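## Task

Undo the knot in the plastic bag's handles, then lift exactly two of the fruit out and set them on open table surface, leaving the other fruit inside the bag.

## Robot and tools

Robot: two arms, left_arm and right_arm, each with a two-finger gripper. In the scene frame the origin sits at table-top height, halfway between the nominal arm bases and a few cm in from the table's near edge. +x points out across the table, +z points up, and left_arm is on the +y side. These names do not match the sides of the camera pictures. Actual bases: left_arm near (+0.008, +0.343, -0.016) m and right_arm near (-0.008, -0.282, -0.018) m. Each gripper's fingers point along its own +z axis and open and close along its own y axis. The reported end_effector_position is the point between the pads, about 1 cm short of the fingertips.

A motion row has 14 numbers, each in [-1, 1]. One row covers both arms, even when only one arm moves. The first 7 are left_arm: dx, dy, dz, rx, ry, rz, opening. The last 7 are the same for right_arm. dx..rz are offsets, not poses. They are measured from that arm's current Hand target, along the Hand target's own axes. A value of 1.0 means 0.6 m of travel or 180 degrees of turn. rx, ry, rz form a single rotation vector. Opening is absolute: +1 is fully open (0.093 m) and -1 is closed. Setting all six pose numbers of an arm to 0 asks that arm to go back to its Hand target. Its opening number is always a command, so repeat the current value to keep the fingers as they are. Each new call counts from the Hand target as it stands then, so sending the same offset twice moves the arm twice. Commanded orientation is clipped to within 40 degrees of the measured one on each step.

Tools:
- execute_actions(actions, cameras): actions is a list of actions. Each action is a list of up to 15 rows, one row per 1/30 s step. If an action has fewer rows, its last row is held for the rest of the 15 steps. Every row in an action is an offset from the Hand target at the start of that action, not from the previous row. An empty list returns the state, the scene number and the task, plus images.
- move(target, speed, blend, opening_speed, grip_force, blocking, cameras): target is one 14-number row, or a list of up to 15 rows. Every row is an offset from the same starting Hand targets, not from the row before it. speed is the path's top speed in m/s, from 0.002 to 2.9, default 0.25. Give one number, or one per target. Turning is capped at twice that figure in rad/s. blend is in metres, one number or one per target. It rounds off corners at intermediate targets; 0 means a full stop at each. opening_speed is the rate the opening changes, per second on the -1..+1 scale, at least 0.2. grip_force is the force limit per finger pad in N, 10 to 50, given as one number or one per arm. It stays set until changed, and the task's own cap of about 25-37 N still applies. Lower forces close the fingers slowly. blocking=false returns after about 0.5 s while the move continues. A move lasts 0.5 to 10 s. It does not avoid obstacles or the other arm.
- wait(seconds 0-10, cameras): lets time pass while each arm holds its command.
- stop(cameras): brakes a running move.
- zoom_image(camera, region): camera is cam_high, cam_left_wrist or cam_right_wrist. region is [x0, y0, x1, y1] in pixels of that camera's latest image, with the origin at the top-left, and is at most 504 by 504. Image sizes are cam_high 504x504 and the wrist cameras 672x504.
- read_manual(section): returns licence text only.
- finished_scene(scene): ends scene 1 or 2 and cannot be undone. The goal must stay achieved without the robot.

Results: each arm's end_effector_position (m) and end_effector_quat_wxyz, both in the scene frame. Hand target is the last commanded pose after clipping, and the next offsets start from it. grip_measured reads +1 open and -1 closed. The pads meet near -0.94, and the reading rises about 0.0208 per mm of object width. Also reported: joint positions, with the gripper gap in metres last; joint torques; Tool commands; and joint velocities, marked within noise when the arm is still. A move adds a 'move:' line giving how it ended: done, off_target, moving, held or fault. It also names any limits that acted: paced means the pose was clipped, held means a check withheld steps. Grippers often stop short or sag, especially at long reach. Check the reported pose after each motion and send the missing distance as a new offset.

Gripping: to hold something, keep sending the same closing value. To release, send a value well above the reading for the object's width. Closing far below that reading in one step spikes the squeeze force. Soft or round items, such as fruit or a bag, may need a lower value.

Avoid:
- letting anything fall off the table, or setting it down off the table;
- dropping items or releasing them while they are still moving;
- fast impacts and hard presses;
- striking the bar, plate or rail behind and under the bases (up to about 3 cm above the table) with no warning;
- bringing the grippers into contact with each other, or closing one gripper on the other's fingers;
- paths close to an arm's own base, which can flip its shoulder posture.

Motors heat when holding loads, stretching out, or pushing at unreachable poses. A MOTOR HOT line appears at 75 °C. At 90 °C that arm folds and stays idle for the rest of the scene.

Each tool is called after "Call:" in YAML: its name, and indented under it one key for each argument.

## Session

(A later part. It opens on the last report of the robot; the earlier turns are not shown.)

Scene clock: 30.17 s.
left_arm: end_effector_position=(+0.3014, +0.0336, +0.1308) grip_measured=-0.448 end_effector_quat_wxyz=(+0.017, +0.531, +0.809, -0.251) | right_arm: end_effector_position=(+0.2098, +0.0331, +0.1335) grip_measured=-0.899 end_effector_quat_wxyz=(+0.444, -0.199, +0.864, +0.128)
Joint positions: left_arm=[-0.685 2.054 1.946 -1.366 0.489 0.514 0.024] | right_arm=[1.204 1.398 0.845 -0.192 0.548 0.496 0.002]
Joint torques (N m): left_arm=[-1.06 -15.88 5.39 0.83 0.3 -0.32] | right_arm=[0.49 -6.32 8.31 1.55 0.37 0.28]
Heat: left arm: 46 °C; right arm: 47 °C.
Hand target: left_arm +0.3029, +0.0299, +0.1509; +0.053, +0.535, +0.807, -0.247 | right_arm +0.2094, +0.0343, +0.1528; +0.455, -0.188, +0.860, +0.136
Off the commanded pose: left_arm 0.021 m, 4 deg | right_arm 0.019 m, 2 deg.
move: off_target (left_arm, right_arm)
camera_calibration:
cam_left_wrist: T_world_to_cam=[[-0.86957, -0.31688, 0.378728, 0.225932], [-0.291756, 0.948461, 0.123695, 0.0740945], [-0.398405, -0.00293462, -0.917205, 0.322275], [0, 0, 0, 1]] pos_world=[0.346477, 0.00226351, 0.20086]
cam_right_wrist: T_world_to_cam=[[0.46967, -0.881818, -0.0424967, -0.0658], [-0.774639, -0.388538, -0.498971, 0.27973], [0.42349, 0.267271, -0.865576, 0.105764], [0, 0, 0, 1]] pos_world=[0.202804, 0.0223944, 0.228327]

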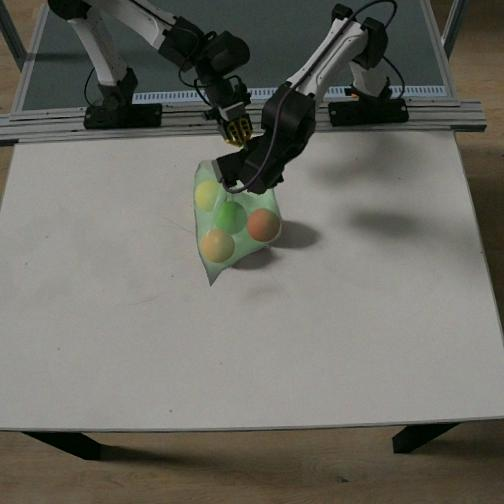

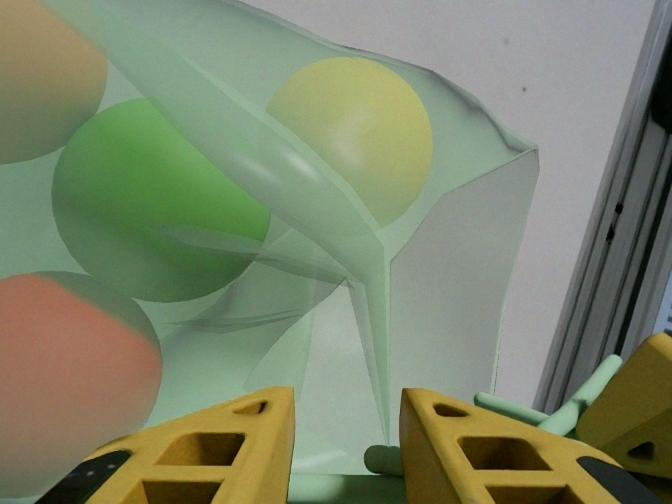

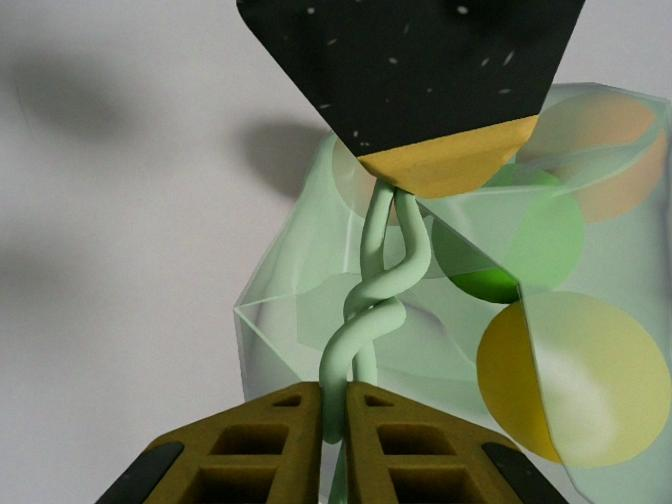

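Call:
move:
  target:
    - [0,0,0.012,0,0,0,-0.45,0,0,0,0,0,0,-1]
    - [0,0,0.012,0,0,0,-1,0,0,0,0,0,0,-1]
  speed: 0.06
  opening_speed: 0.5
  cameras: ["all"]

Call:
zoom_image:
  camera: "cam_left_wrist"
  region: [250, 260, 494, 504]

Scene clock: 33.00 s.
left_arm: end_effector_position=(+0.2999, +0.0306, +0.1240) grip_measured=-0.976 end_effector_quat_wxyz=(+0.016, +0.530, +0.810, -0.252) | right_arm: end_effector_position=(+0.2098, +0.0331, +0.1335) grip_measured=-0.899 end_effector_quat_wxyz=(+0.444, -0.199, +0.864, +0.128)
Joint positions: left_arm=[-0.693 2.054 1.918 -1.336 0.489 0.504 0] | right_arm=[1.204 1.398 0.845 -0.192 0.548 0.496 0.002]
Joint torques (N m): left_arm=[-1.2 -16.01 5.39 0.89 0.23 -0.28] | right_arm=[0.42 -6.37 8.49 1.55 0.39 0.22]
Heat: left arm: 46 °C; right arm: 47 °C.
Hand target: left_arm +0.3017, +0.0266, +0.1446; +0.053, +0.534, +0.807, -0.247 | right_arm +0.2094, +0.0343, +0.1528; +0.455, -0.188, +0.860, +0.136
Off the commanded pose: left_arm 0.021 m, 4 deg | right_arm 0.019 m, 2 deg.
move: off_target (left_arm, right_arm); target 2's new opening was sent with left_arm's hand 0.021 m and 4 deg from that target
camera_calibration:
cam_left_wrist: T_world_to_cam=[[-0.868462, -0.317987, 0.38034, 0.225848], [-0.292563, 0.94809, 0.124628, 0.0775392], [-0.400227, -0.00303914, -0.916411, 0.315935], [0, 0, 0, 1]] pos_world=[0.345271, -0.000737243, 0.193964]
cam_right_wrist: T_world_to_cam=[[0.46967, -0.881818, -0.0424967, -0.0658], [-0.774639, -0.388538, -0.498971, 0.27973], [0.42349, 0.267271, -0.865576, 0.105764], [0, 0, 0, 1]] pos_world=[0.202804, 0.0223944, 0.228327]

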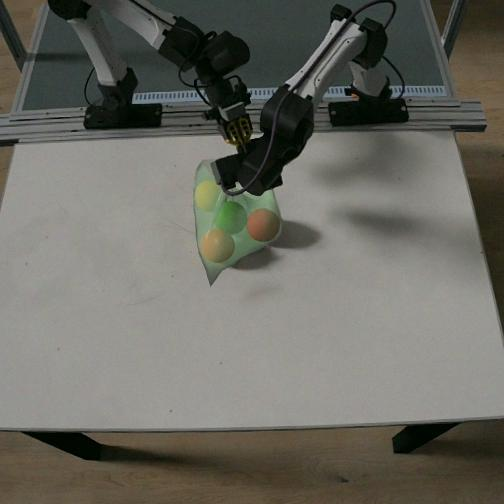

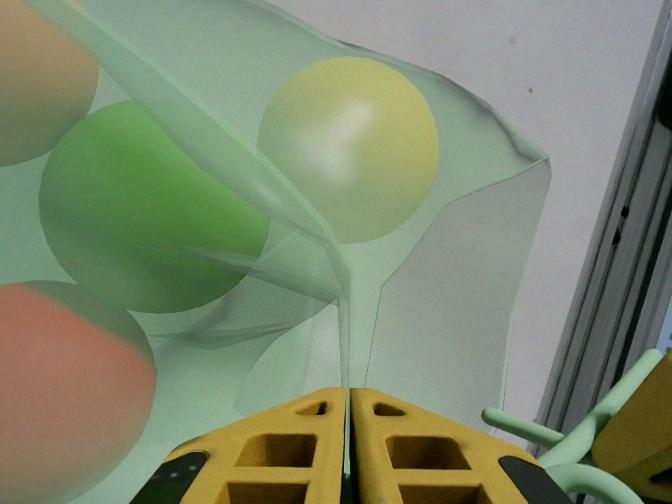

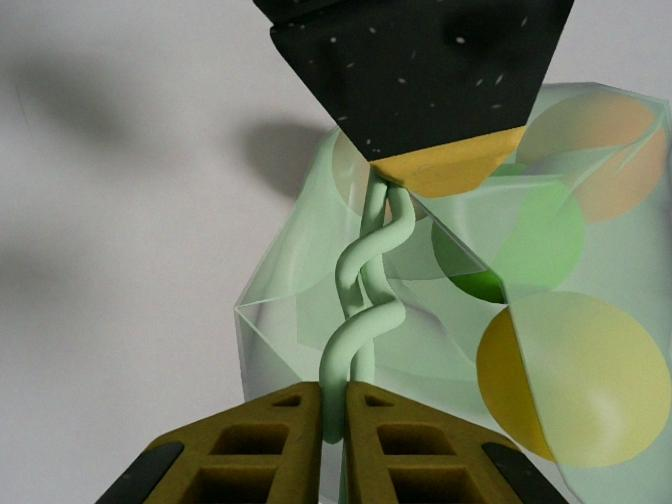

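Scaled by 2.066 from the camera's 672x504 image, which has a finer 960x720 frame.

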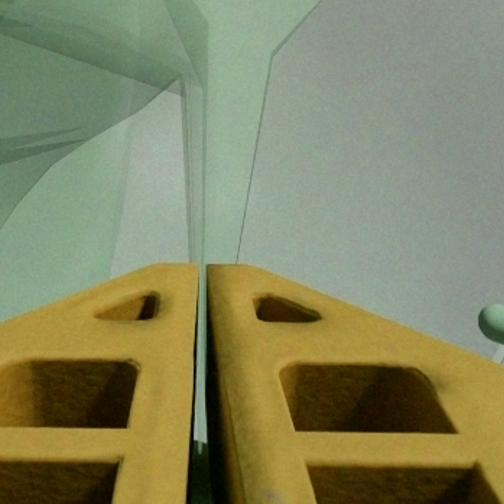

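Call:
move:
  target: [-0.039,0.073,-0.015,0,0,0,-1,0.026,0.022,-0.037,0,0,0,-1]
  speed: 0.04
  cameras: ["all"]

Scene clock: 35.57 s.
left_arm: end_effector_position=(+0.3527, +0.0233, +0.1377) grip_measured=-0.976 end_effector_quat_wxyz=(+0.049, +0.525, +0.812, -0.250) | right_arm: end_effector_position=(+0.1806, +0.0357, +0.1378) grip_measured=-0.899 end_effector_quat_wxyz=(+0.447, -0.197, +0.863, +0.130)
Joint positions: left_arm=[-0.638 2.235 2.262 -1.453 0.489 0.537 0] | right_arm=[1.313 1.369 0.845 -0.263 0.629 0.586 0.002]
Joint torques (N m): left_arm=[-0.23 -12.19 8.18 0.37 0.32 0.18] | right_arm=[0.55 -6.37 7.47 1.5 0.46 0.24]
Heat: left arm: 46 °C; right arm: 47 °C.
Hand target: left_arm +0.3521, +0.0246, +0.1457; +0.053, +0.534, +0.807, -0.247 | right_arm +0.1793, +0.0339, +0.1528; +0.455, -0.188, +0.860, +0.136
Off the commanded pose: left_arm 0.008 m, 1 deg | right_arm 0.015 m, 2 deg.
move: off_target (right_arm)
camera_calibration:
cam_left_wrist: T_world_to_cam=[[-0.878674, -0.330169, 0.344849, 0.272909], [-0.323336, 0.942982, 0.0789816, 0.115368], [-0.351264, -0.0421029, -0.935329, 0.33578], [0, 0, 0, 1]] pos_world=[0.395048, -0.00454652, 0.210841]
cam_right_wrist: T_world_to_cam=[[0.46944, -0.881743, -0.0464276, -0.0490891], [-0.772456, -0.384647, -0.50533, 0.260437], [0.427713, 0.273085, -0.861676, 0.119755], [0, 0, 0, 1]] pos_world=[0.173, 0.024189, 0.232517]

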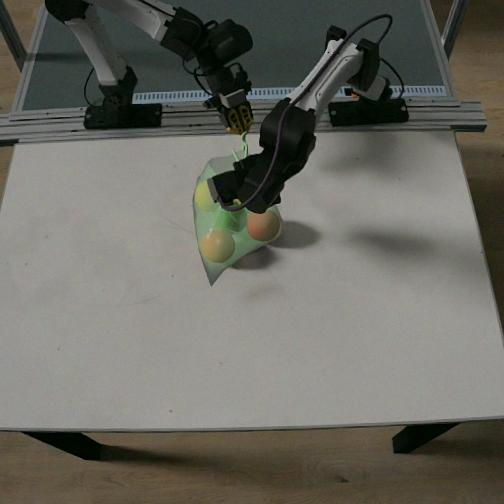

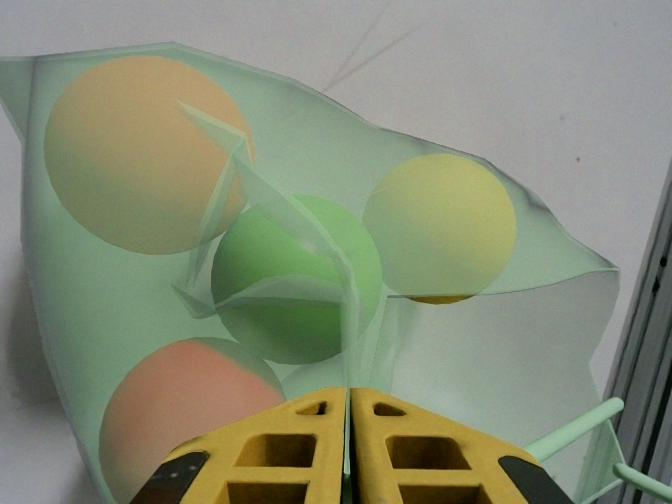

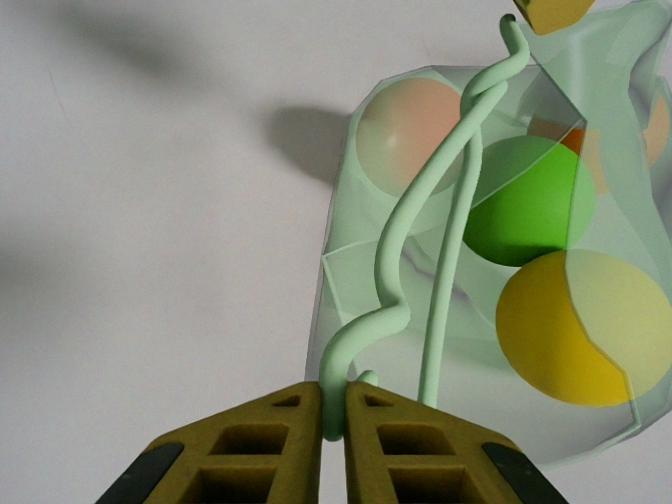

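Call:
move:
  target: [-0.033,0.06,-0.012,0,0,0,-1,0.02,0.018,-0.03,0,0,0,-1]
  speed: 0.04
  cameras: ["all"]

Call:
zoom_image:
  camera: "cam_high"
  region: [170, 105, 330, 265]

Scene clock: 37.60 s.
left_arm: end_effector_position=(+0.3959, +0.0220, +0.1375) grip_measured=-0.976 end_effector_quat_wxyz=(+0.077, +0.519, +0.815, -0.247) | right_arm: end_effector_position=(+0.1562, +0.0348, +0.1366) grip_measured=-0.899 end_effector_quat_wxyz=(+0.446, -0.198, +0.864, +0.127)
Joint positions: left_arm=[-0.592 2.429 2.603 -1.559 0.489 0.559 0] | right_arm=[1.405 1.356 0.845 -0.334 0.693 0.67 0.002]
Joint torques (N m): left_arm=[-0.13 -13.34 7.94 0.45 0.42 0.15] | right_arm=[0.59 -6.06 7.83 1.38 0.49 0.23]
Heat: left arm: 46 °C; right arm: 47 °C.
Hand target: left_arm +0.3937, +0.0223, +0.1465; +0.053, +0.534, +0.807, -0.247 | right_arm +0.1551, +0.0339, +0.1533; +0.455, -0.188, +0.860, +0.136
Off the commanded pose: left_arm 0.009 m, 3 deg | right_arm 0.017 m, 2 deg.
joint sent to its limit (left arm) — joint 4 (wrist pitch), lower limit. The joint targets are off in position and orientation.
move: off_target (left_arm, right_arm)
camera_calibration:
cam_left_wrist: T_world_to_cam=[[-0.884157, -0.347043, 0.312774, 0.317434], [-0.352407, 0.93494, 0.0411826, 0.147481], [-0.306717, -0.0738117, -0.948935, 0.335749], [0, 0, 0, 1]] pos_world=[0.435615, -0.00294094, 0.213245]
cam_right_wrist: T_world_to_cam=[[0.468664, -0.882439, -0.0406945, -0.0391031], [-0.772933, -0.387331, -0.502543, 0.24048], [0.427701, 0.266978, -0.863594, 0.129771], [0, 0, 0, 1]] pos_world=[0.148698, 0.0239932, 0.23133]

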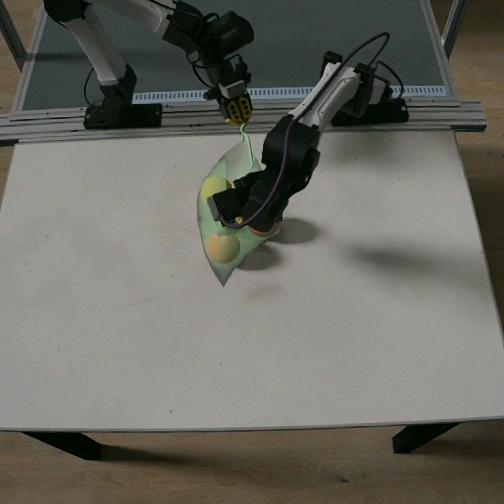

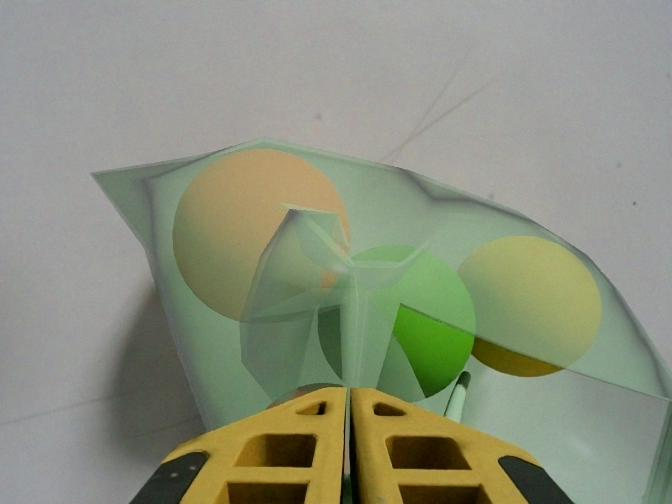

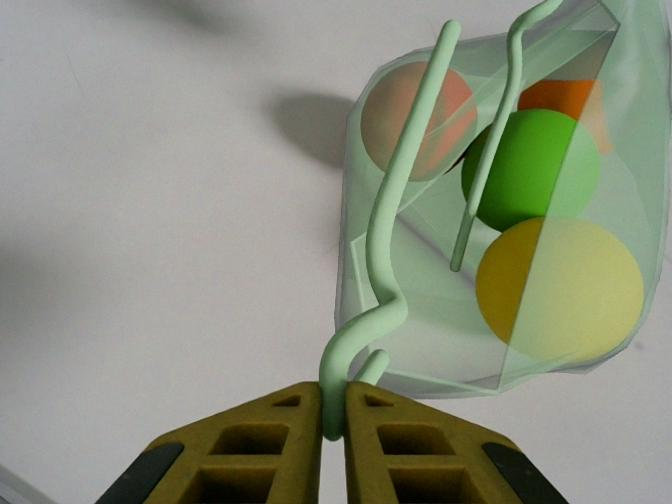

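Scaled by 3.150 from the camera's 504x504 image, which has a finer 720x720 frame.

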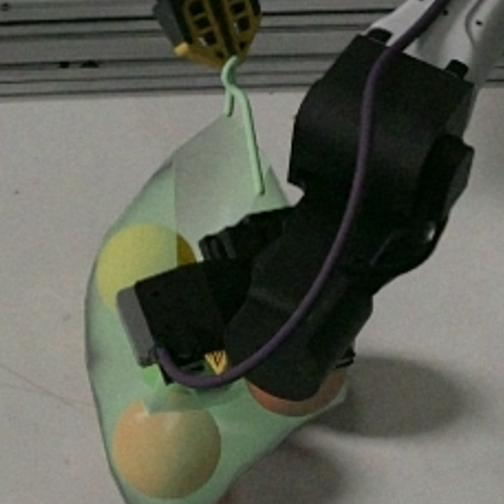

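Call:
move:
  target:
    - [0,0,0,0,0,0,-1,0,0,0,0,0,0,-0.5]
    - [0,0,0,0,0,0,-1,0.03,0,-0.09,0,0,0,-0.5]
  speed: 0.12
  cameras: ["all"]

Call:
zoom_image:
  camera: "cam_high"
  region: [170, 125, 330, 285]

Scene clock: 40.37 s.
left_arm: end_effector_position=(+0.3959, +0.0220, +0.1375) grip_measured=-0.976 end_effector_quat_wxyz=(+0.077, +0.519, +0.815, -0.247) | right_arm: end_effector_position=(+0.1047, +0.0089, +0.1526) grip_measured=-0.503 end_effector_quat_wxyz=(+0.446, -0.201, +0.863, +0.129)
Joint positions: left_arm=[-0.592 2.429 2.603 -1.559 0.489 0.559 0] | right_arm=[1.609 1.246 0.859 -0.605 0.815 0.886 0.021]
Joint torques (N m): left_arm=[-0.2 -13.3 7.97 0.44 0.44 0.16] | right_arm=[0.55 -4.3 8.24 1.13 0.59 0.27]
Motor temperatures (°C): left_arm=[27 43 46 41 26 27 31] | right_arm=[25 36 43 46 28 24 27]
Heat: left arm: 46 °C; right arm: 46 °C.
Hand target: left_arm +0.3937, +0.0223, +0.1465; +0.053, +0.534, +0.807, -0.247 | right_arm +0.1063, +0.0084, +0.1679; +0.455, -0.188, +0.860, +0.136
Off the commanded pose: left_arm 0.009 m, 3 deg | right_arm 0.015 m, 2 deg.
joint sent to its limit (left arm) — joint 4 (wrist pitch), lower limit. The joint targets are off in position and orientation.
move: off_target (left_arm, right_arm)
camera_calibration:
cam_left_wrist: T_world_to_cam=[[-0.884157, -0.347043, 0.312774, 0.317434], [-0.352407, 0.93494, 0.0411826, 0.147481], [-0.306717, -0.0738117, -0.948935, 0.335749], [0, 0, 0, 1]] pos_world=[0.435615, -0.00294094, 0.213245]
cam_right_wrist: T_world_to_cam=[[0.474137, -0.879515, -0.0405941, -0.0377238], [-0.770063, -0.391898, -0.503408, 0.198619], [0.426846, 0.269944, -0.863095, 0.17249], [0, 0, 0, 1]] pos_world=[0.0972092, -0.0019027, 0.24733]

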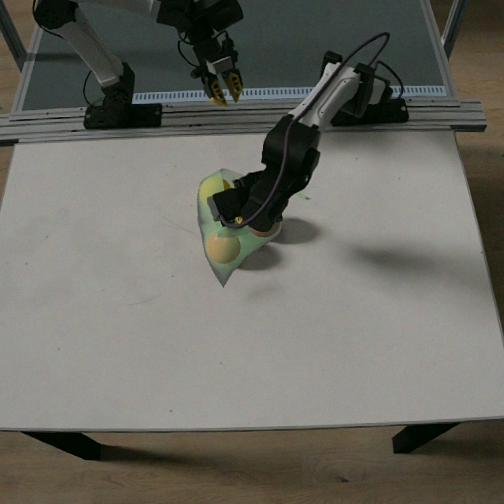

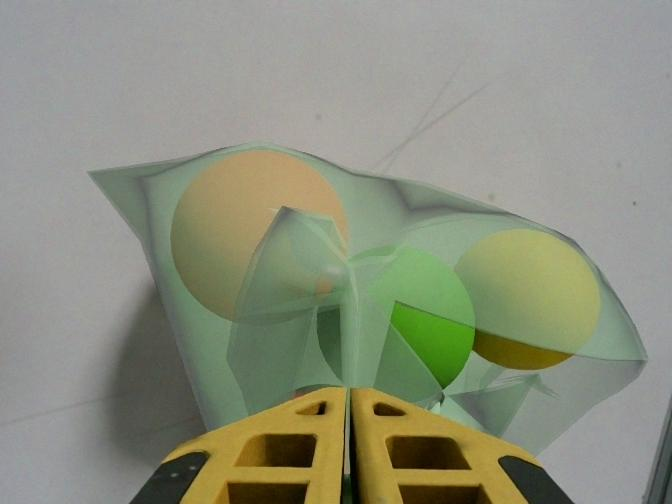

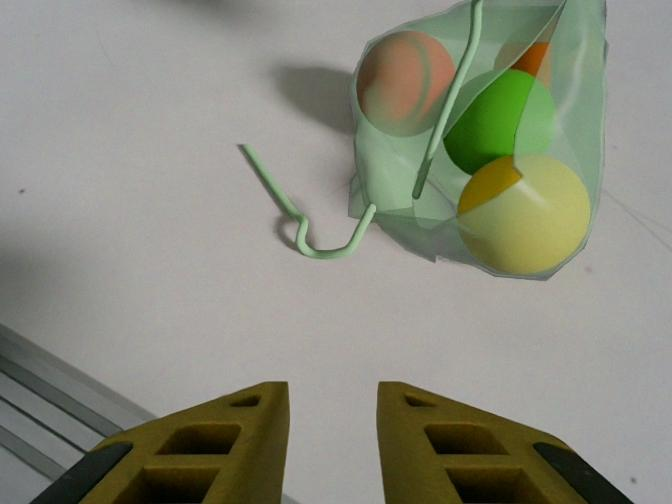

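Scaled by 3.150 from the camera's 504x504 image, which has a finer 720x720 frame.

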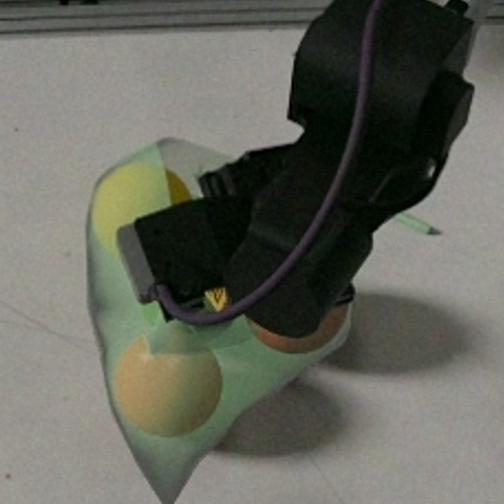

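Call:
move:
  target: [-0.058,0.017,-0.077,-0.06,-0.05,0,-1,0,0,0,0,0,0,1]
  speed: 0.08
  cameras: ["all"]

Call:
zoom_image:
  camera: "cam_right_wrist"
  region: [320, 0, 640, 300]

Scene clock: 42.67 s.
left_arm: end_effector_position=(+0.4226, +0.0174, +0.1809) grip_measured=-0.976 end_effector_quat_wxyz=(+0.164, +0.506, +0.818, -0.219) | right_arm: end_effector_position=(+0.1047, +0.0089, +0.1526) grip_measured=+1.000 end_effector_quat_wxyz=(+0.446, -0.201, +0.863, +0.128)
Joint positions: left_arm=[-0.592 2.462 2.834 -1.565 0.428 0.497 0] | right_arm=[1.609 1.246 0.859 -0.606 0.815 0.886 0.093]
Joint torques (N m): left_arm=[-0.31 -14.42 7.51 1.11 0.24 -0.29] | right_arm=[0.61 -4.22 8.4 1.11 0.59 0.23]
Heat: left arm: 46 °C; right arm: 46 °C.
Hand target: left_arm +0.4258, +0.0174, +0.1955; +0.166, +0.506, +0.820, -0.211 | right_arm +0.1063, +0.0085, +0.1679; +0.455, -0.188, +0.860, +0.136
Off the commanded pose: left_arm 0.015 m, 1 deg | right_arm 0.015 m, 2 deg.
elbow stopped short (left arm): the move would have taken joint 3 (elbow) straighter than the controller allows.
move: off_target (left_arm, right_arm)
camera_calibration:
cam_left_wrist: T_world_to_cam=[[-0.898625, -0.398655, 0.183159, 0.356387], [-0.415468, 0.907396, -0.0633978, 0.205517], [-0.140924, -0.133068, -0.981037, 0.321441], [0, 0, 0, 1]] pos_world=[0.450943, -0.00163609, 0.263099]
cam_right_wrist: T_world_to_cam=[[0.473972, -0.879606, -0.0405505, -0.0378066], [-0.770217, -0.391829, -0.503225, 0.19855], [0.426751, 0.269747, -0.863203, 0.172552], [0, 0, 0, 1]] pos_world=[0.0972089, -0.00200273, 0.24733]

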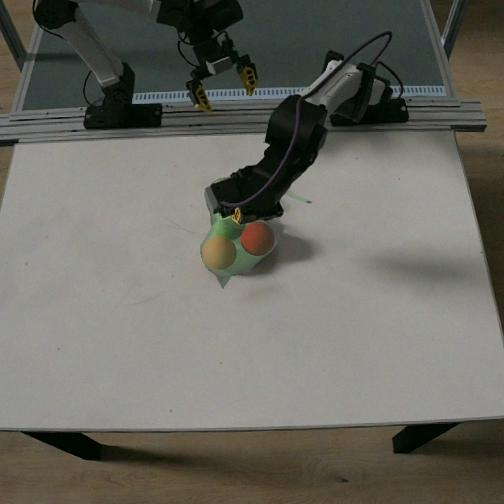

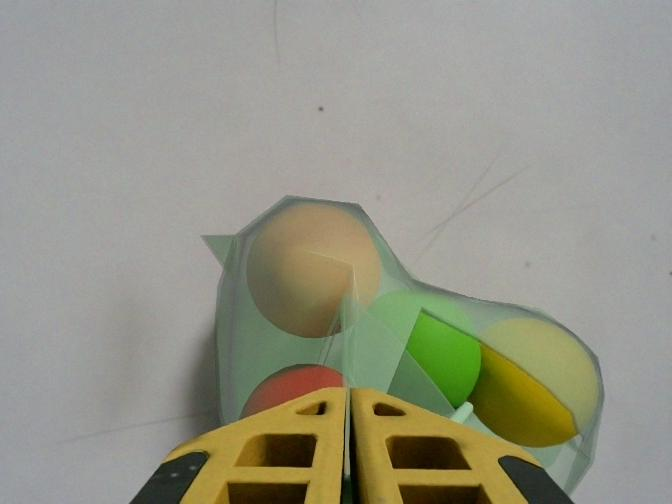

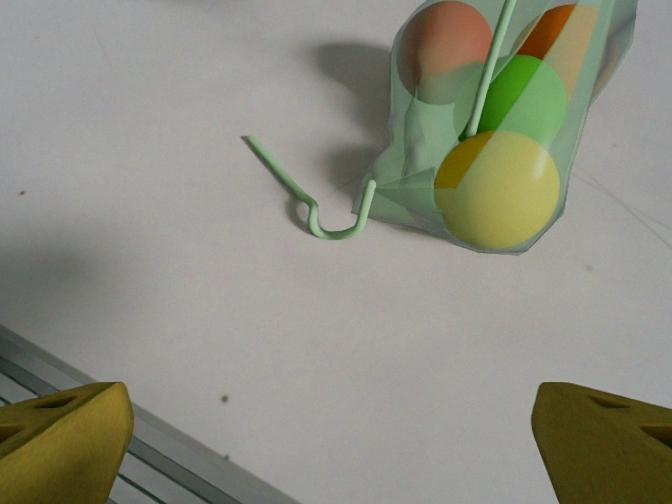

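Scaled by 1.575 from the camera's 672x504 image, which has a finer 960x720 frame.

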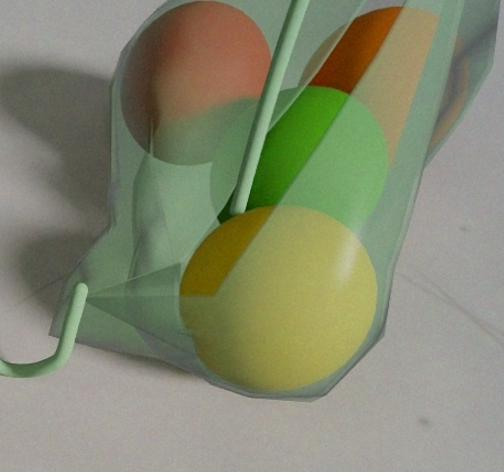

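Call:
move:
  target: [0,0,0,0,0,0,-1,-0.126,-0.151,0.289,0.082,-0.09,0.017,-0.4]
  speed: 0.15
  cameras: ["all"]

Scene clock: 45.97 s.
left_arm: end_effector_position=(+0.4227, +0.0175, +0.1808) grip_measured=-0.976 end_effector_quat_wxyz=(+0.164, +0.506, +0.818, -0.219) | right_arm: end_effector_position=(+0.3091, +0.0028, +0.1250) grip_measured=-0.397 end_effector_quat_wxyz=(+0.583, -0.082, +0.807, +0.047)
Joint positions: left_arm=[-0.592 2.462 2.834 -1.565 0.428 0.497 0] | right_arm=[1.02 1.628 0.751 0.409 0.776 0.311 0.026]
Joint torques (N m): left_arm=[-0.39 -14.31 7.61 1.1 0.18 -0.3] | right_arm=[-0.27 -4.07 6.74 2.5 -0.04 0]
Heat: left arm: 46 °C; right arm: 46 °C.
Hand target: left_arm +0.4258, +0.0174, +0.1955; +0.166, +0.506, +0.820, -0.211 | right_arm +0.3126, +0.0129, +0.1302; +0.588, -0.084, +0.802, +0.062
Off the commanded pose: left_arm 0.015 m, 1 deg | right_arm 0.012 m, 2 deg.
elbow stopped short (left arm): the move would have taken joint 3 (elbow) straighter than the controller allows.
move: off_target (left_arm, right_arm)
camera_calibration:
cam_left_wrist: T_world_to_cam=[[-0.898598, -0.398852, 0.182861, 0.356494], [-0.415594, 0.907354, -0.063174, 0.205423], [-0.140722, -0.132764, -0.981107, 0.321383], [0, 0, 0, 1]] pos_world=[0.450943, -0.00153534, 0.2631]
cam_right_wrist: T_world_to_cam=[[0.199726, -0.979497, 0.0263854, -0.0643905], [-0.671483, -0.156431, -0.72432, 0.336183], [0.713596, 0.126948, -0.688959, -0.0469544], [0, 0, 0, 1]] pos_world=[0.272108, -0.00451996, 0.212853]

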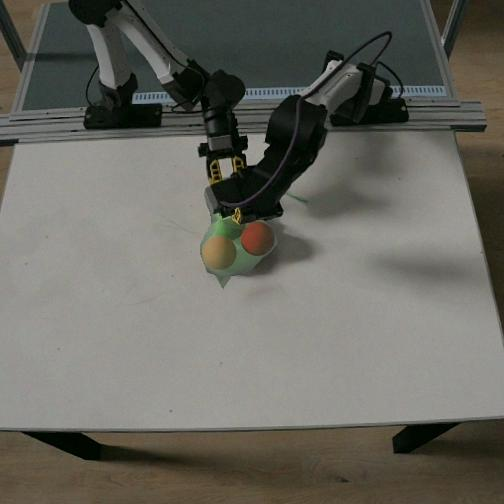

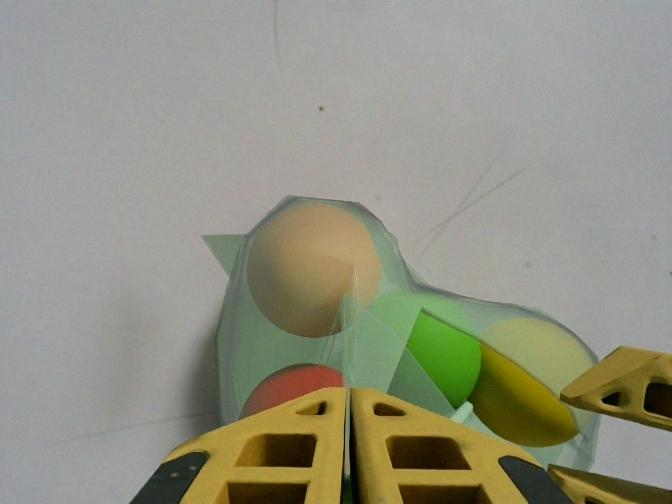

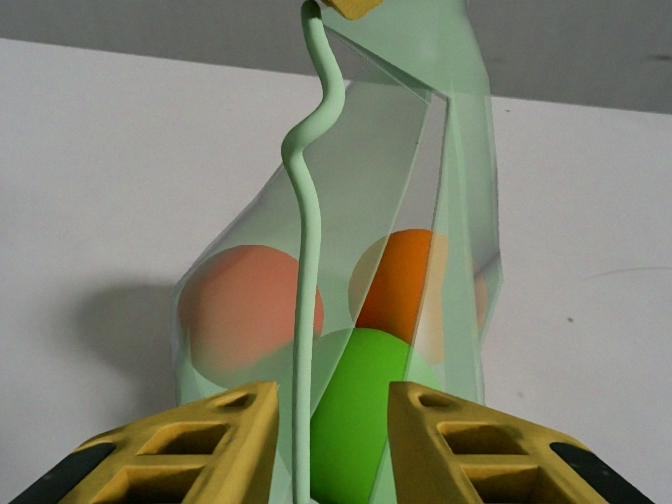

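Call:
move:
  target:
    - [0,0,0,0,0,0,-1,0.0155,0.0145,0.112,0,0,0,-0.4]
  speed: 0.08
  cameras: ["all"]

Scene clock: 47.83 s.
left_arm: end_effector_position=(+0.4228, +0.0176, +0.1808) grip_measured=-0.976 end_effector_quat_wxyz=(+0.164, +0.506, +0.818, -0.219) | right_arm: end_effector_position=(+0.3646, +0.0231, +0.0921) grip_measured=-0.397 end_effector_quat_wxyz=(+0.578, -0.084, +0.811, +0.044)
Joint positions: left_arm=[-0.592 2.462 2.834 -1.565 0.427 0.497 0] | right_arm=[0.916 1.879 0.895 0.541 0.68 0.255 0.026]
Joint torques (N m): left_arm=[-0.38 -14.45 7.49 1.12 0.2 -0.32] | right_arm=[-0.5 -6.01 7.49 2.57 -0.06 0]
Heat: left arm: 47 °C; right arm: 47 °C.
Hand target: left_arm +0.4257, +0.0174, +0.1955; +0.166, +0.506, +0.820, -0.211 | right_arm +0.3707, +0.0341, +0.1011; +0.588, -0.084, +0.802, +0.062
Off the commanded pose: left_arm 0.015 m, 1 deg | right_arm 0.016 m, 3 deg.
elbow stopped short (left arm): the move would have taken joint 3 (elbow) straighter than the controller allows.
move: off_target (left_arm, right_arm)
camera_calibration:
cam_left_wrist: T_world_to_cam=[[-0.898404, -0.399485, 0.182431, 0.356626], [-0.416111, 0.907148, -0.0627299, 0.205574], [-0.140433, -0.132269, -0.981215, 0.321198], [0, 0, 0, 1]] pos_world=[0.451043, -0.00153431, 0.263]
cam_right_wrist: T_world_to_cam=[[0.201305, -0.979021, 0.031542, -0.055881], [-0.679268, -0.162726, -0.715622, 0.354951], [0.705741, 0.122633, -0.697775, -0.10792], [0, 0, 0, 1]] pos_world=[0.328519, 0.0162857, 0.180469]

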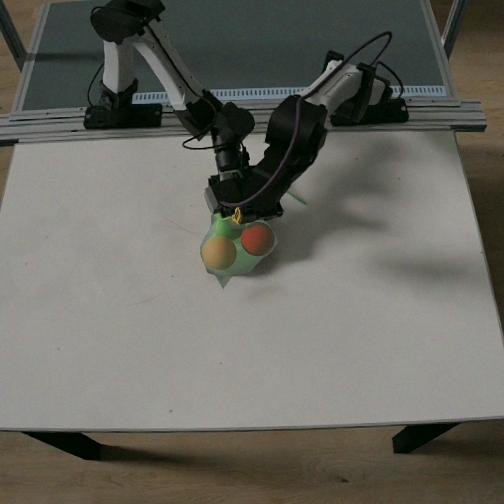

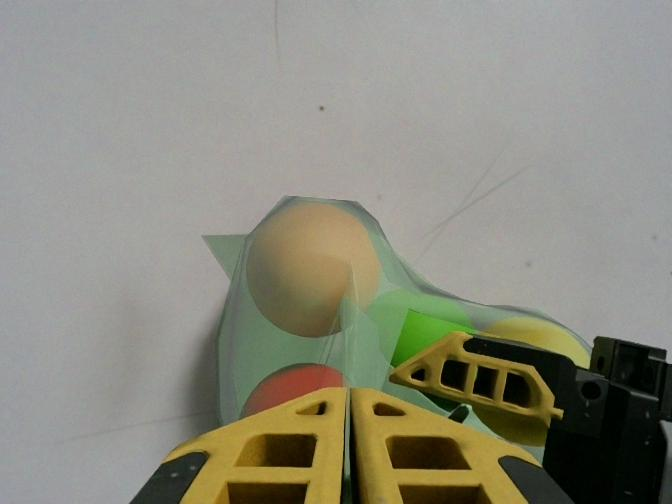

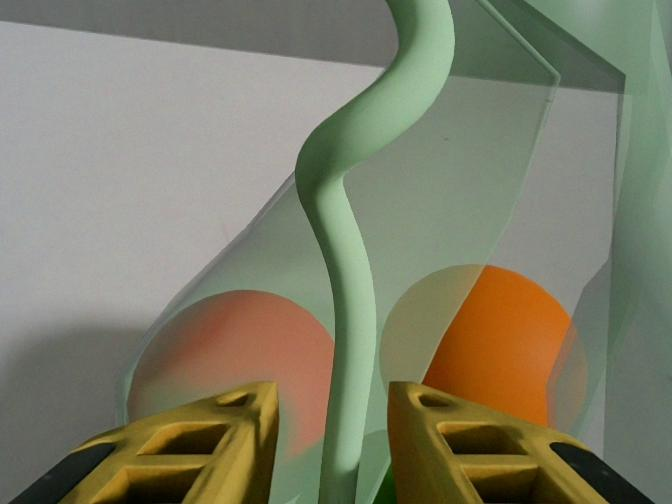

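Call:
move:
  target: [0,0,0,0,0,0,-1,0,0,0,0,0,0,-1]
  opening_speed: 0.4
  cameras: ["cam_right_wrist"]

Scene clock: 49.93 s.
left_arm: end_effector_position=(+0.4228, +0.0176, +0.1808) grip_measured=-0.976 end_effector_quat_wxyz=(+0.164, +0.506, +0.818, -0.218) | right_arm: end_effector_position=(+0.3646, +0.0231, +0.0921) grip_measured=-0.891 end_effector_quat_wxyz=(+0.578, -0.085, +0.811, +0.044)
Joint positions: left_arm=[-0.592 2.462 2.834 -1.565 0.427 0.497 0] | right_arm=[0.916 1.879 0.895 0.542 0.679 0.255 0.002]
Joint torques (N m): left_arm=[-0.29 -14.49 7.6 1.09 0.19 -0.3] | right_arm=[-0.44 -5.91 7.35 2.57 -0.09 0.05]
Heat: left arm: 47 °C; right arm: 47 °C.
Hand target: left_arm +0.4258, +0.0174, +0.1955; +0.166, +0.506, +0.820, -0.211 | right_arm +0.3707, +0.0342, +0.1012; +0.588, -0.084, +0.802, +0.062
Off the commanded pose: left_arm 0.015 m, 1 deg | right_arm 0.015 m, 3 deg.
elbow stopped short (left arm): the move would have taken joint 3 (elbow) straighter than the controller allows.
move: off_target (left_arm, right_arm)
camera_calibration:
cam_right_wrist: T_world_to_cam=[[0.201719, -0.978934, 0.031588, -0.055932], [-0.679072, -0.163025, -0.715741, 0.355001], [0.705812, 0.122928, -0.697651, -0.107913], [0, 0, 0, 1]] pos_world=[0.32852, 0.0163856, 0.180569]
Images, in order (width x height): cam_right_wrist 672x504.

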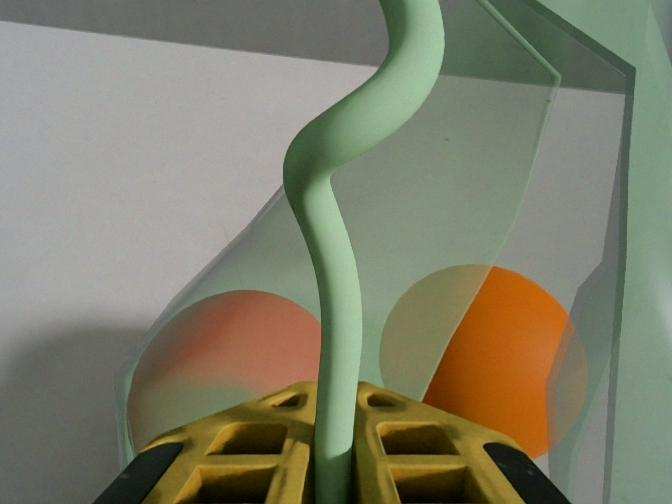

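Call:
move:
  target:
    - [0,0,0,0,0,0,-0.3,0,0,0,0,0,0,-1]
    - [0,0,-0.15,0,0,0,-0.3,0,0,0,0,0,0,-1]
    - [-0.1,-0.03,-0.3,0,0,0,1,0,0,0,0,0,0,-1]
  speed: 0.12
  opening_speed: 1
  cameras: ["all"]

Scene clock: 56.13 s.
left_arm: end_effector_position=(+0.4295, +0.0581, +0.3408) grip_measured=+1.000 end_effector_quat_wxyz=(+0.357, +0.427, +0.796, -0.239) | right_arm: end_effector_position=(+0.3646, +0.0231, +0.0921) grip_measured=-0.891 end_effector_quat_wxyz=(+0.578, -0.085, +0.811, +0.044)
Joint positions: left_arm=[-0.506 2.18 2.839 -1.418 0.468 0.343 0.093] | right_arm=[0.916 1.879 0.895 0.542 0.679 0.255 0.002]
Joint torques (N m): left_arm=[-0.16 -14.95 6.61 2.22 0.5 -0.29] | right_arm=[-0.4 -5.91 7.27 2.57 -0.07 0.03]
Motor temperatures (°C): left_arm=[27 48 46 42 26 27 31] | right_arm=[25 37 43 48 27 24 27]
Heat: left arm: 48 °C; right arm: 48 °C.
Hand target: left_arm +0.4252, +0.0571, +0.3819; +0.166, +0.506, +0.820, -0.211 | right_arm +0.3707, +0.0342, +0.1012; +0.588, -0.084, +0.802, +0.062
Off the commanded pose: left_arm 0.041 m, 24 deg | right_arm 0.016 m, 3 deg.
elbow stopped short (left arm): the move would have taken joint 3 (elbow) straighter than the controller allows.
move: off_target (left_arm, right_arm); target 3's new opening was sent with left_arm's hand 0.042 m and 24 deg from that target
camera_calibration:
cam_left_wrist: T_world_to_cam=[[-0.84561, -0.529295, 0.0692126, 0.37304], [-0.507022, 0.755855, -0.414262, 0.349231], [0.166952, -0.385396, -0.907522, 0.342197], [0, 0, 0, 1]] pos_world=[0.435384, 0.0653618, 0.429405]
cam_right_wrist: T_world_to_cam=[[0.201719, -0.978934, 0.031588, -0.055932], [-0.679072, -0.163025, -0.715741, 0.355001], [0.705812, 0.122928, -0.697651, -0.107913], [0, 0, 0, 1]] pos_world=[0.32852, 0.0163856, 0.180569]

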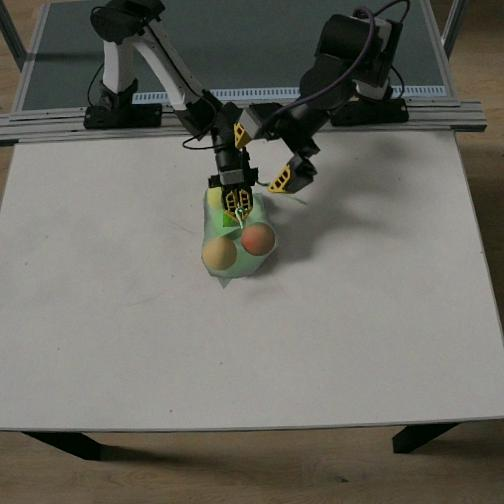

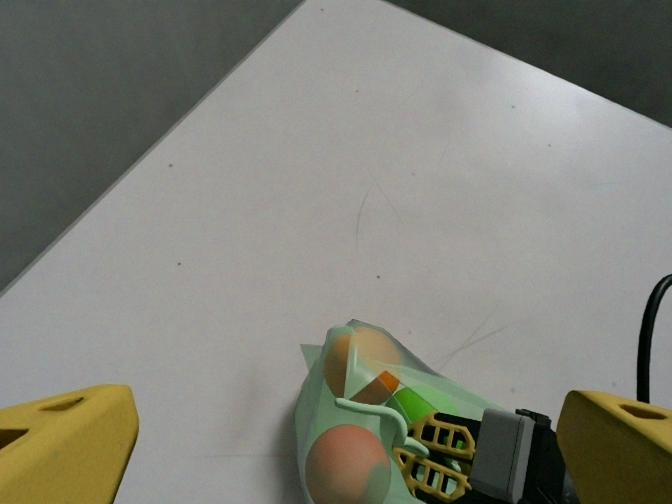

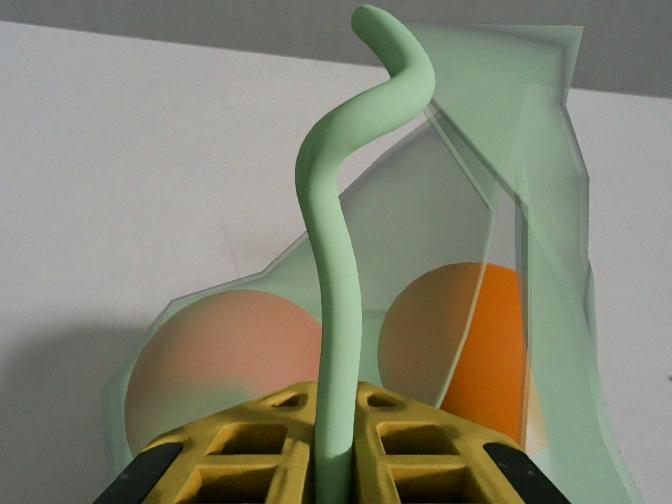

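Call:
move:
  target: [0,0,0,0,0,0,1,0.0115,-0.179,-0.037,0,0,0,-1]
  speed: 0.08
  cameras: ["all"]

Call:
zoom_image:
  camera: "cam_high"
  region: [160, 150, 320, 310]

Scene clock: 58.43 s.
left_arm: end_effector_position=(+0.4295, +0.0581, +0.3408) grip_measured=+1.000 end_effector_quat_wxyz=(+0.357, +0.427, +0.796, -0.239) | right_arm: end_effector_position=(+0.3725, -0.0789, +0.0907) grip_measured=-0.891 end_effector_quat_wxyz=(+0.579, -0.077, +0.810, +0.050)
Joint positions: left_arm=[-0.506 2.18 2.839 -1.418 0.468 0.343 0.093] | right_arm=[0.672 1.677 0.598 0.704 0.456 0.156 0.002]
Joint torques (N m): left_arm=[-0.18 -15.01 6.68 2.22 0.47 -0.31] | right_arm=[-0.31 -7.66 4.29 2.42 -0.17 0]
Heat: left arm: 49 °C; right arm: 48 °C.
Hand target: left_arm +0.4252, +0.0571, +0.3819; +0.166, +0.506, +0.820, -0.211 | right_arm +0.3703, -0.0757, +0.1013; +0.588, -0.084, +0.802, +0.062
Off the commanded pose: left_arm 0.041 m, 24 deg | right_arm 0.011 m, 2 deg.
elbow stopped short (left arm): the move would have taken joint 3 (elbow) straighter than the controller allows.
move: off_target (left_arm, right_arm)
camera_calibration:
cam_left_wrist: T_world_to_cam=[[-0.84561, -0.529295, 0.0692126, 0.37304], [-0.507022, 0.755855, -0.414262, 0.349231], [0.166952, -0.385396, -0.907522, 0.342197], [0, 0, 0, 1]] pos_world=[0.435384, 0.0653618, 0.429405]
cam_right_wrist: T_world_to_cam=[[0.195793, -0.980545, 0.0140449, -0.153674], [-0.67935, -0.145952, -0.719153, 0.344381], [0.707212, 0.131264, -0.694709, -0.10204], [0, 0, 0, 1]] pos_world=[0.336207, -0.0870274, 0.178933]

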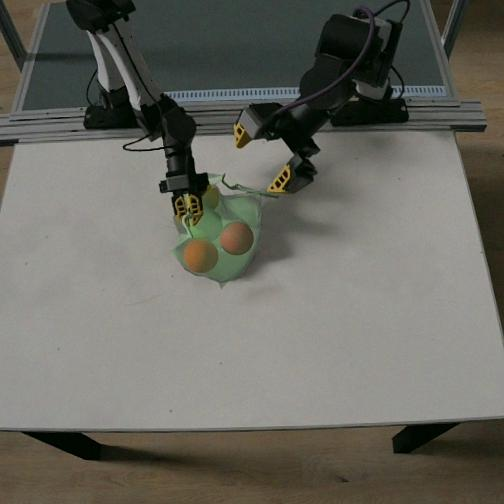

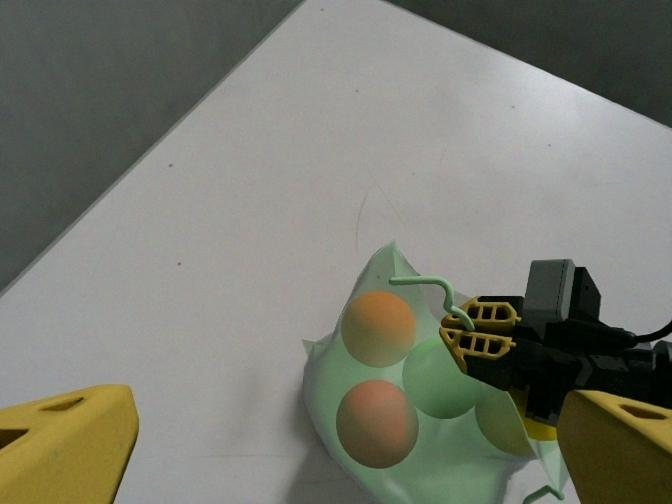

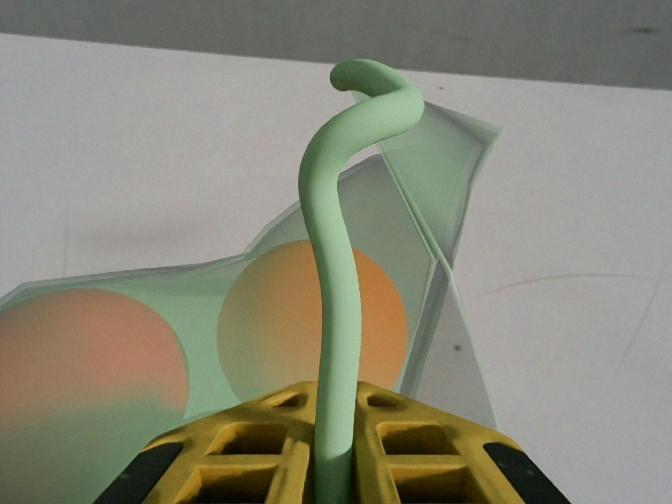

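Scaled by 3.150 from the camera's 504x504 image, which has a finer 720x720 frame.

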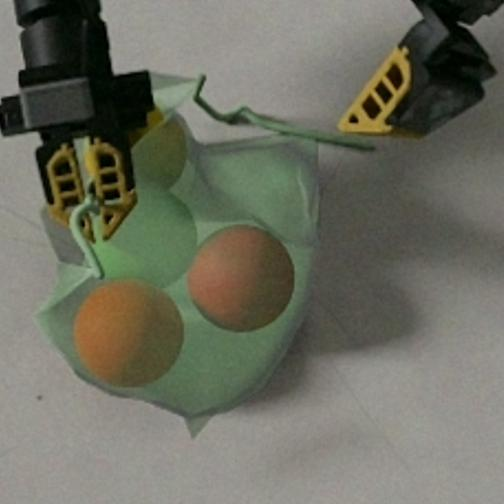

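Call:
move:
  target: [0.376,-0.154,0.329,0.028,0.097,0.215,-0.3,0,0,0,0,0,0,-1]
  speed: 0.2
  cameras: ["all"]

Scene clock: 62.67 s.
left_arm: end_effector_position=(+0.2525, +0.0941, +0.1049) grip_measured=-0.298 end_effector_quat_wxyz=(+0.045, +0.770, +0.627, -0.115) | right_arm: end_effector_position=(+0.3724, -0.0789, +0.0907) grip_measured=-0.891 end_effector_quat_wxyz=(+0.579, -0.077, +0.810, +0.050)
Joint positions: left_arm=[-0.747 1.772 1.517 -1.24 0.226 1.078 0.031] | right_arm=[0.672 1.677 0.598 0.704 0.456 0.156 0.002]
Joint torques (N m): left_arm=[-0.87 -12.98 5.34 0.75 0.17 0.11] | right_arm=[-0.4 -7.6 4.11 2.43 -0.15 0.03]
Heat: left arm: 50 °C; right arm: 49 °C.
Hand target: left_arm +0.2558, +0.0903, +0.1200; +0.080, +0.780, +0.612, -0.102 | right_arm +0.3703, -0.0757, +0.1012; +0.588, -0.084, +0.802, +0.062
Off the commanded pose: left_arm 0.016 m, 5 deg | right_arm 0.011 m, 2 deg.
move: off_target (left_arm, right_arm)
camera_calibration:
cam_left_wrist: T_world_to_cam=[[-0.976293, 0.206788, 0.0639536, 0.223052], [0.21587, 0.951841, 0.217713, -0.132725], [-0.0158533, 0.226357, -0.973915, 0.167043], [0, 0, 0, 1]] pos_world=[0.249064, 0.0423968, 0.177317]
cam_right_wrist: T_world_to_cam=[[0.196149, -0.980475, 0.0139697, -0.153775], [-0.67933, -0.146149, -0.719132, 0.344353], [0.707133, 0.131567, -0.694733, -0.101983], [0, 0, 0, 1]] pos_world=[0.336208, -0.0870275, 0.178933]

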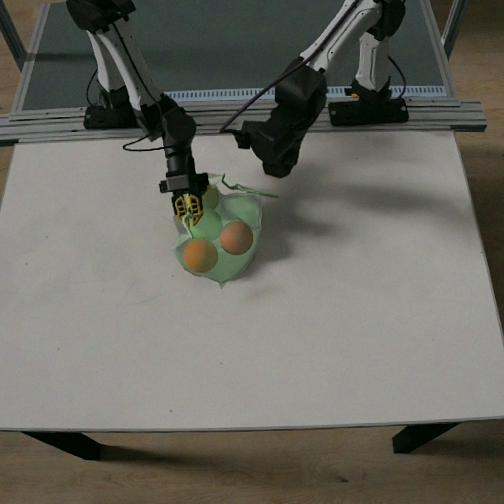

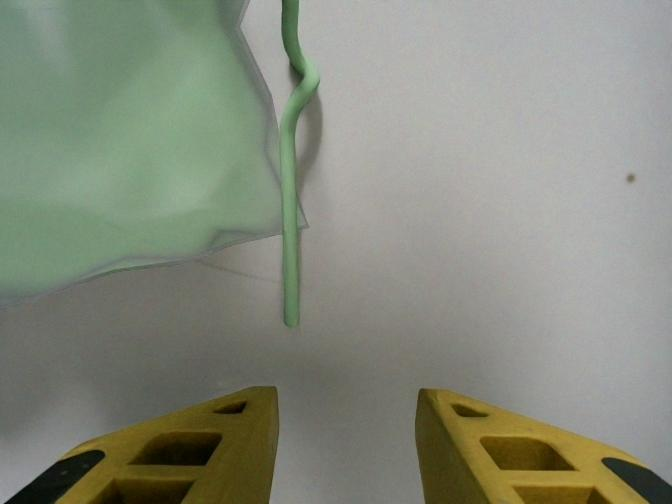

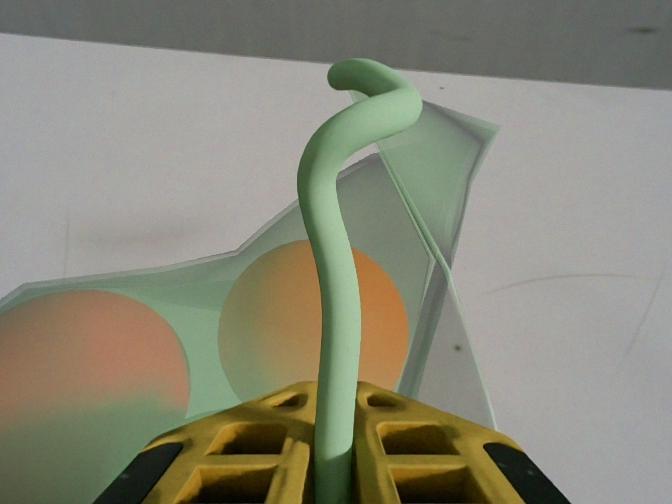

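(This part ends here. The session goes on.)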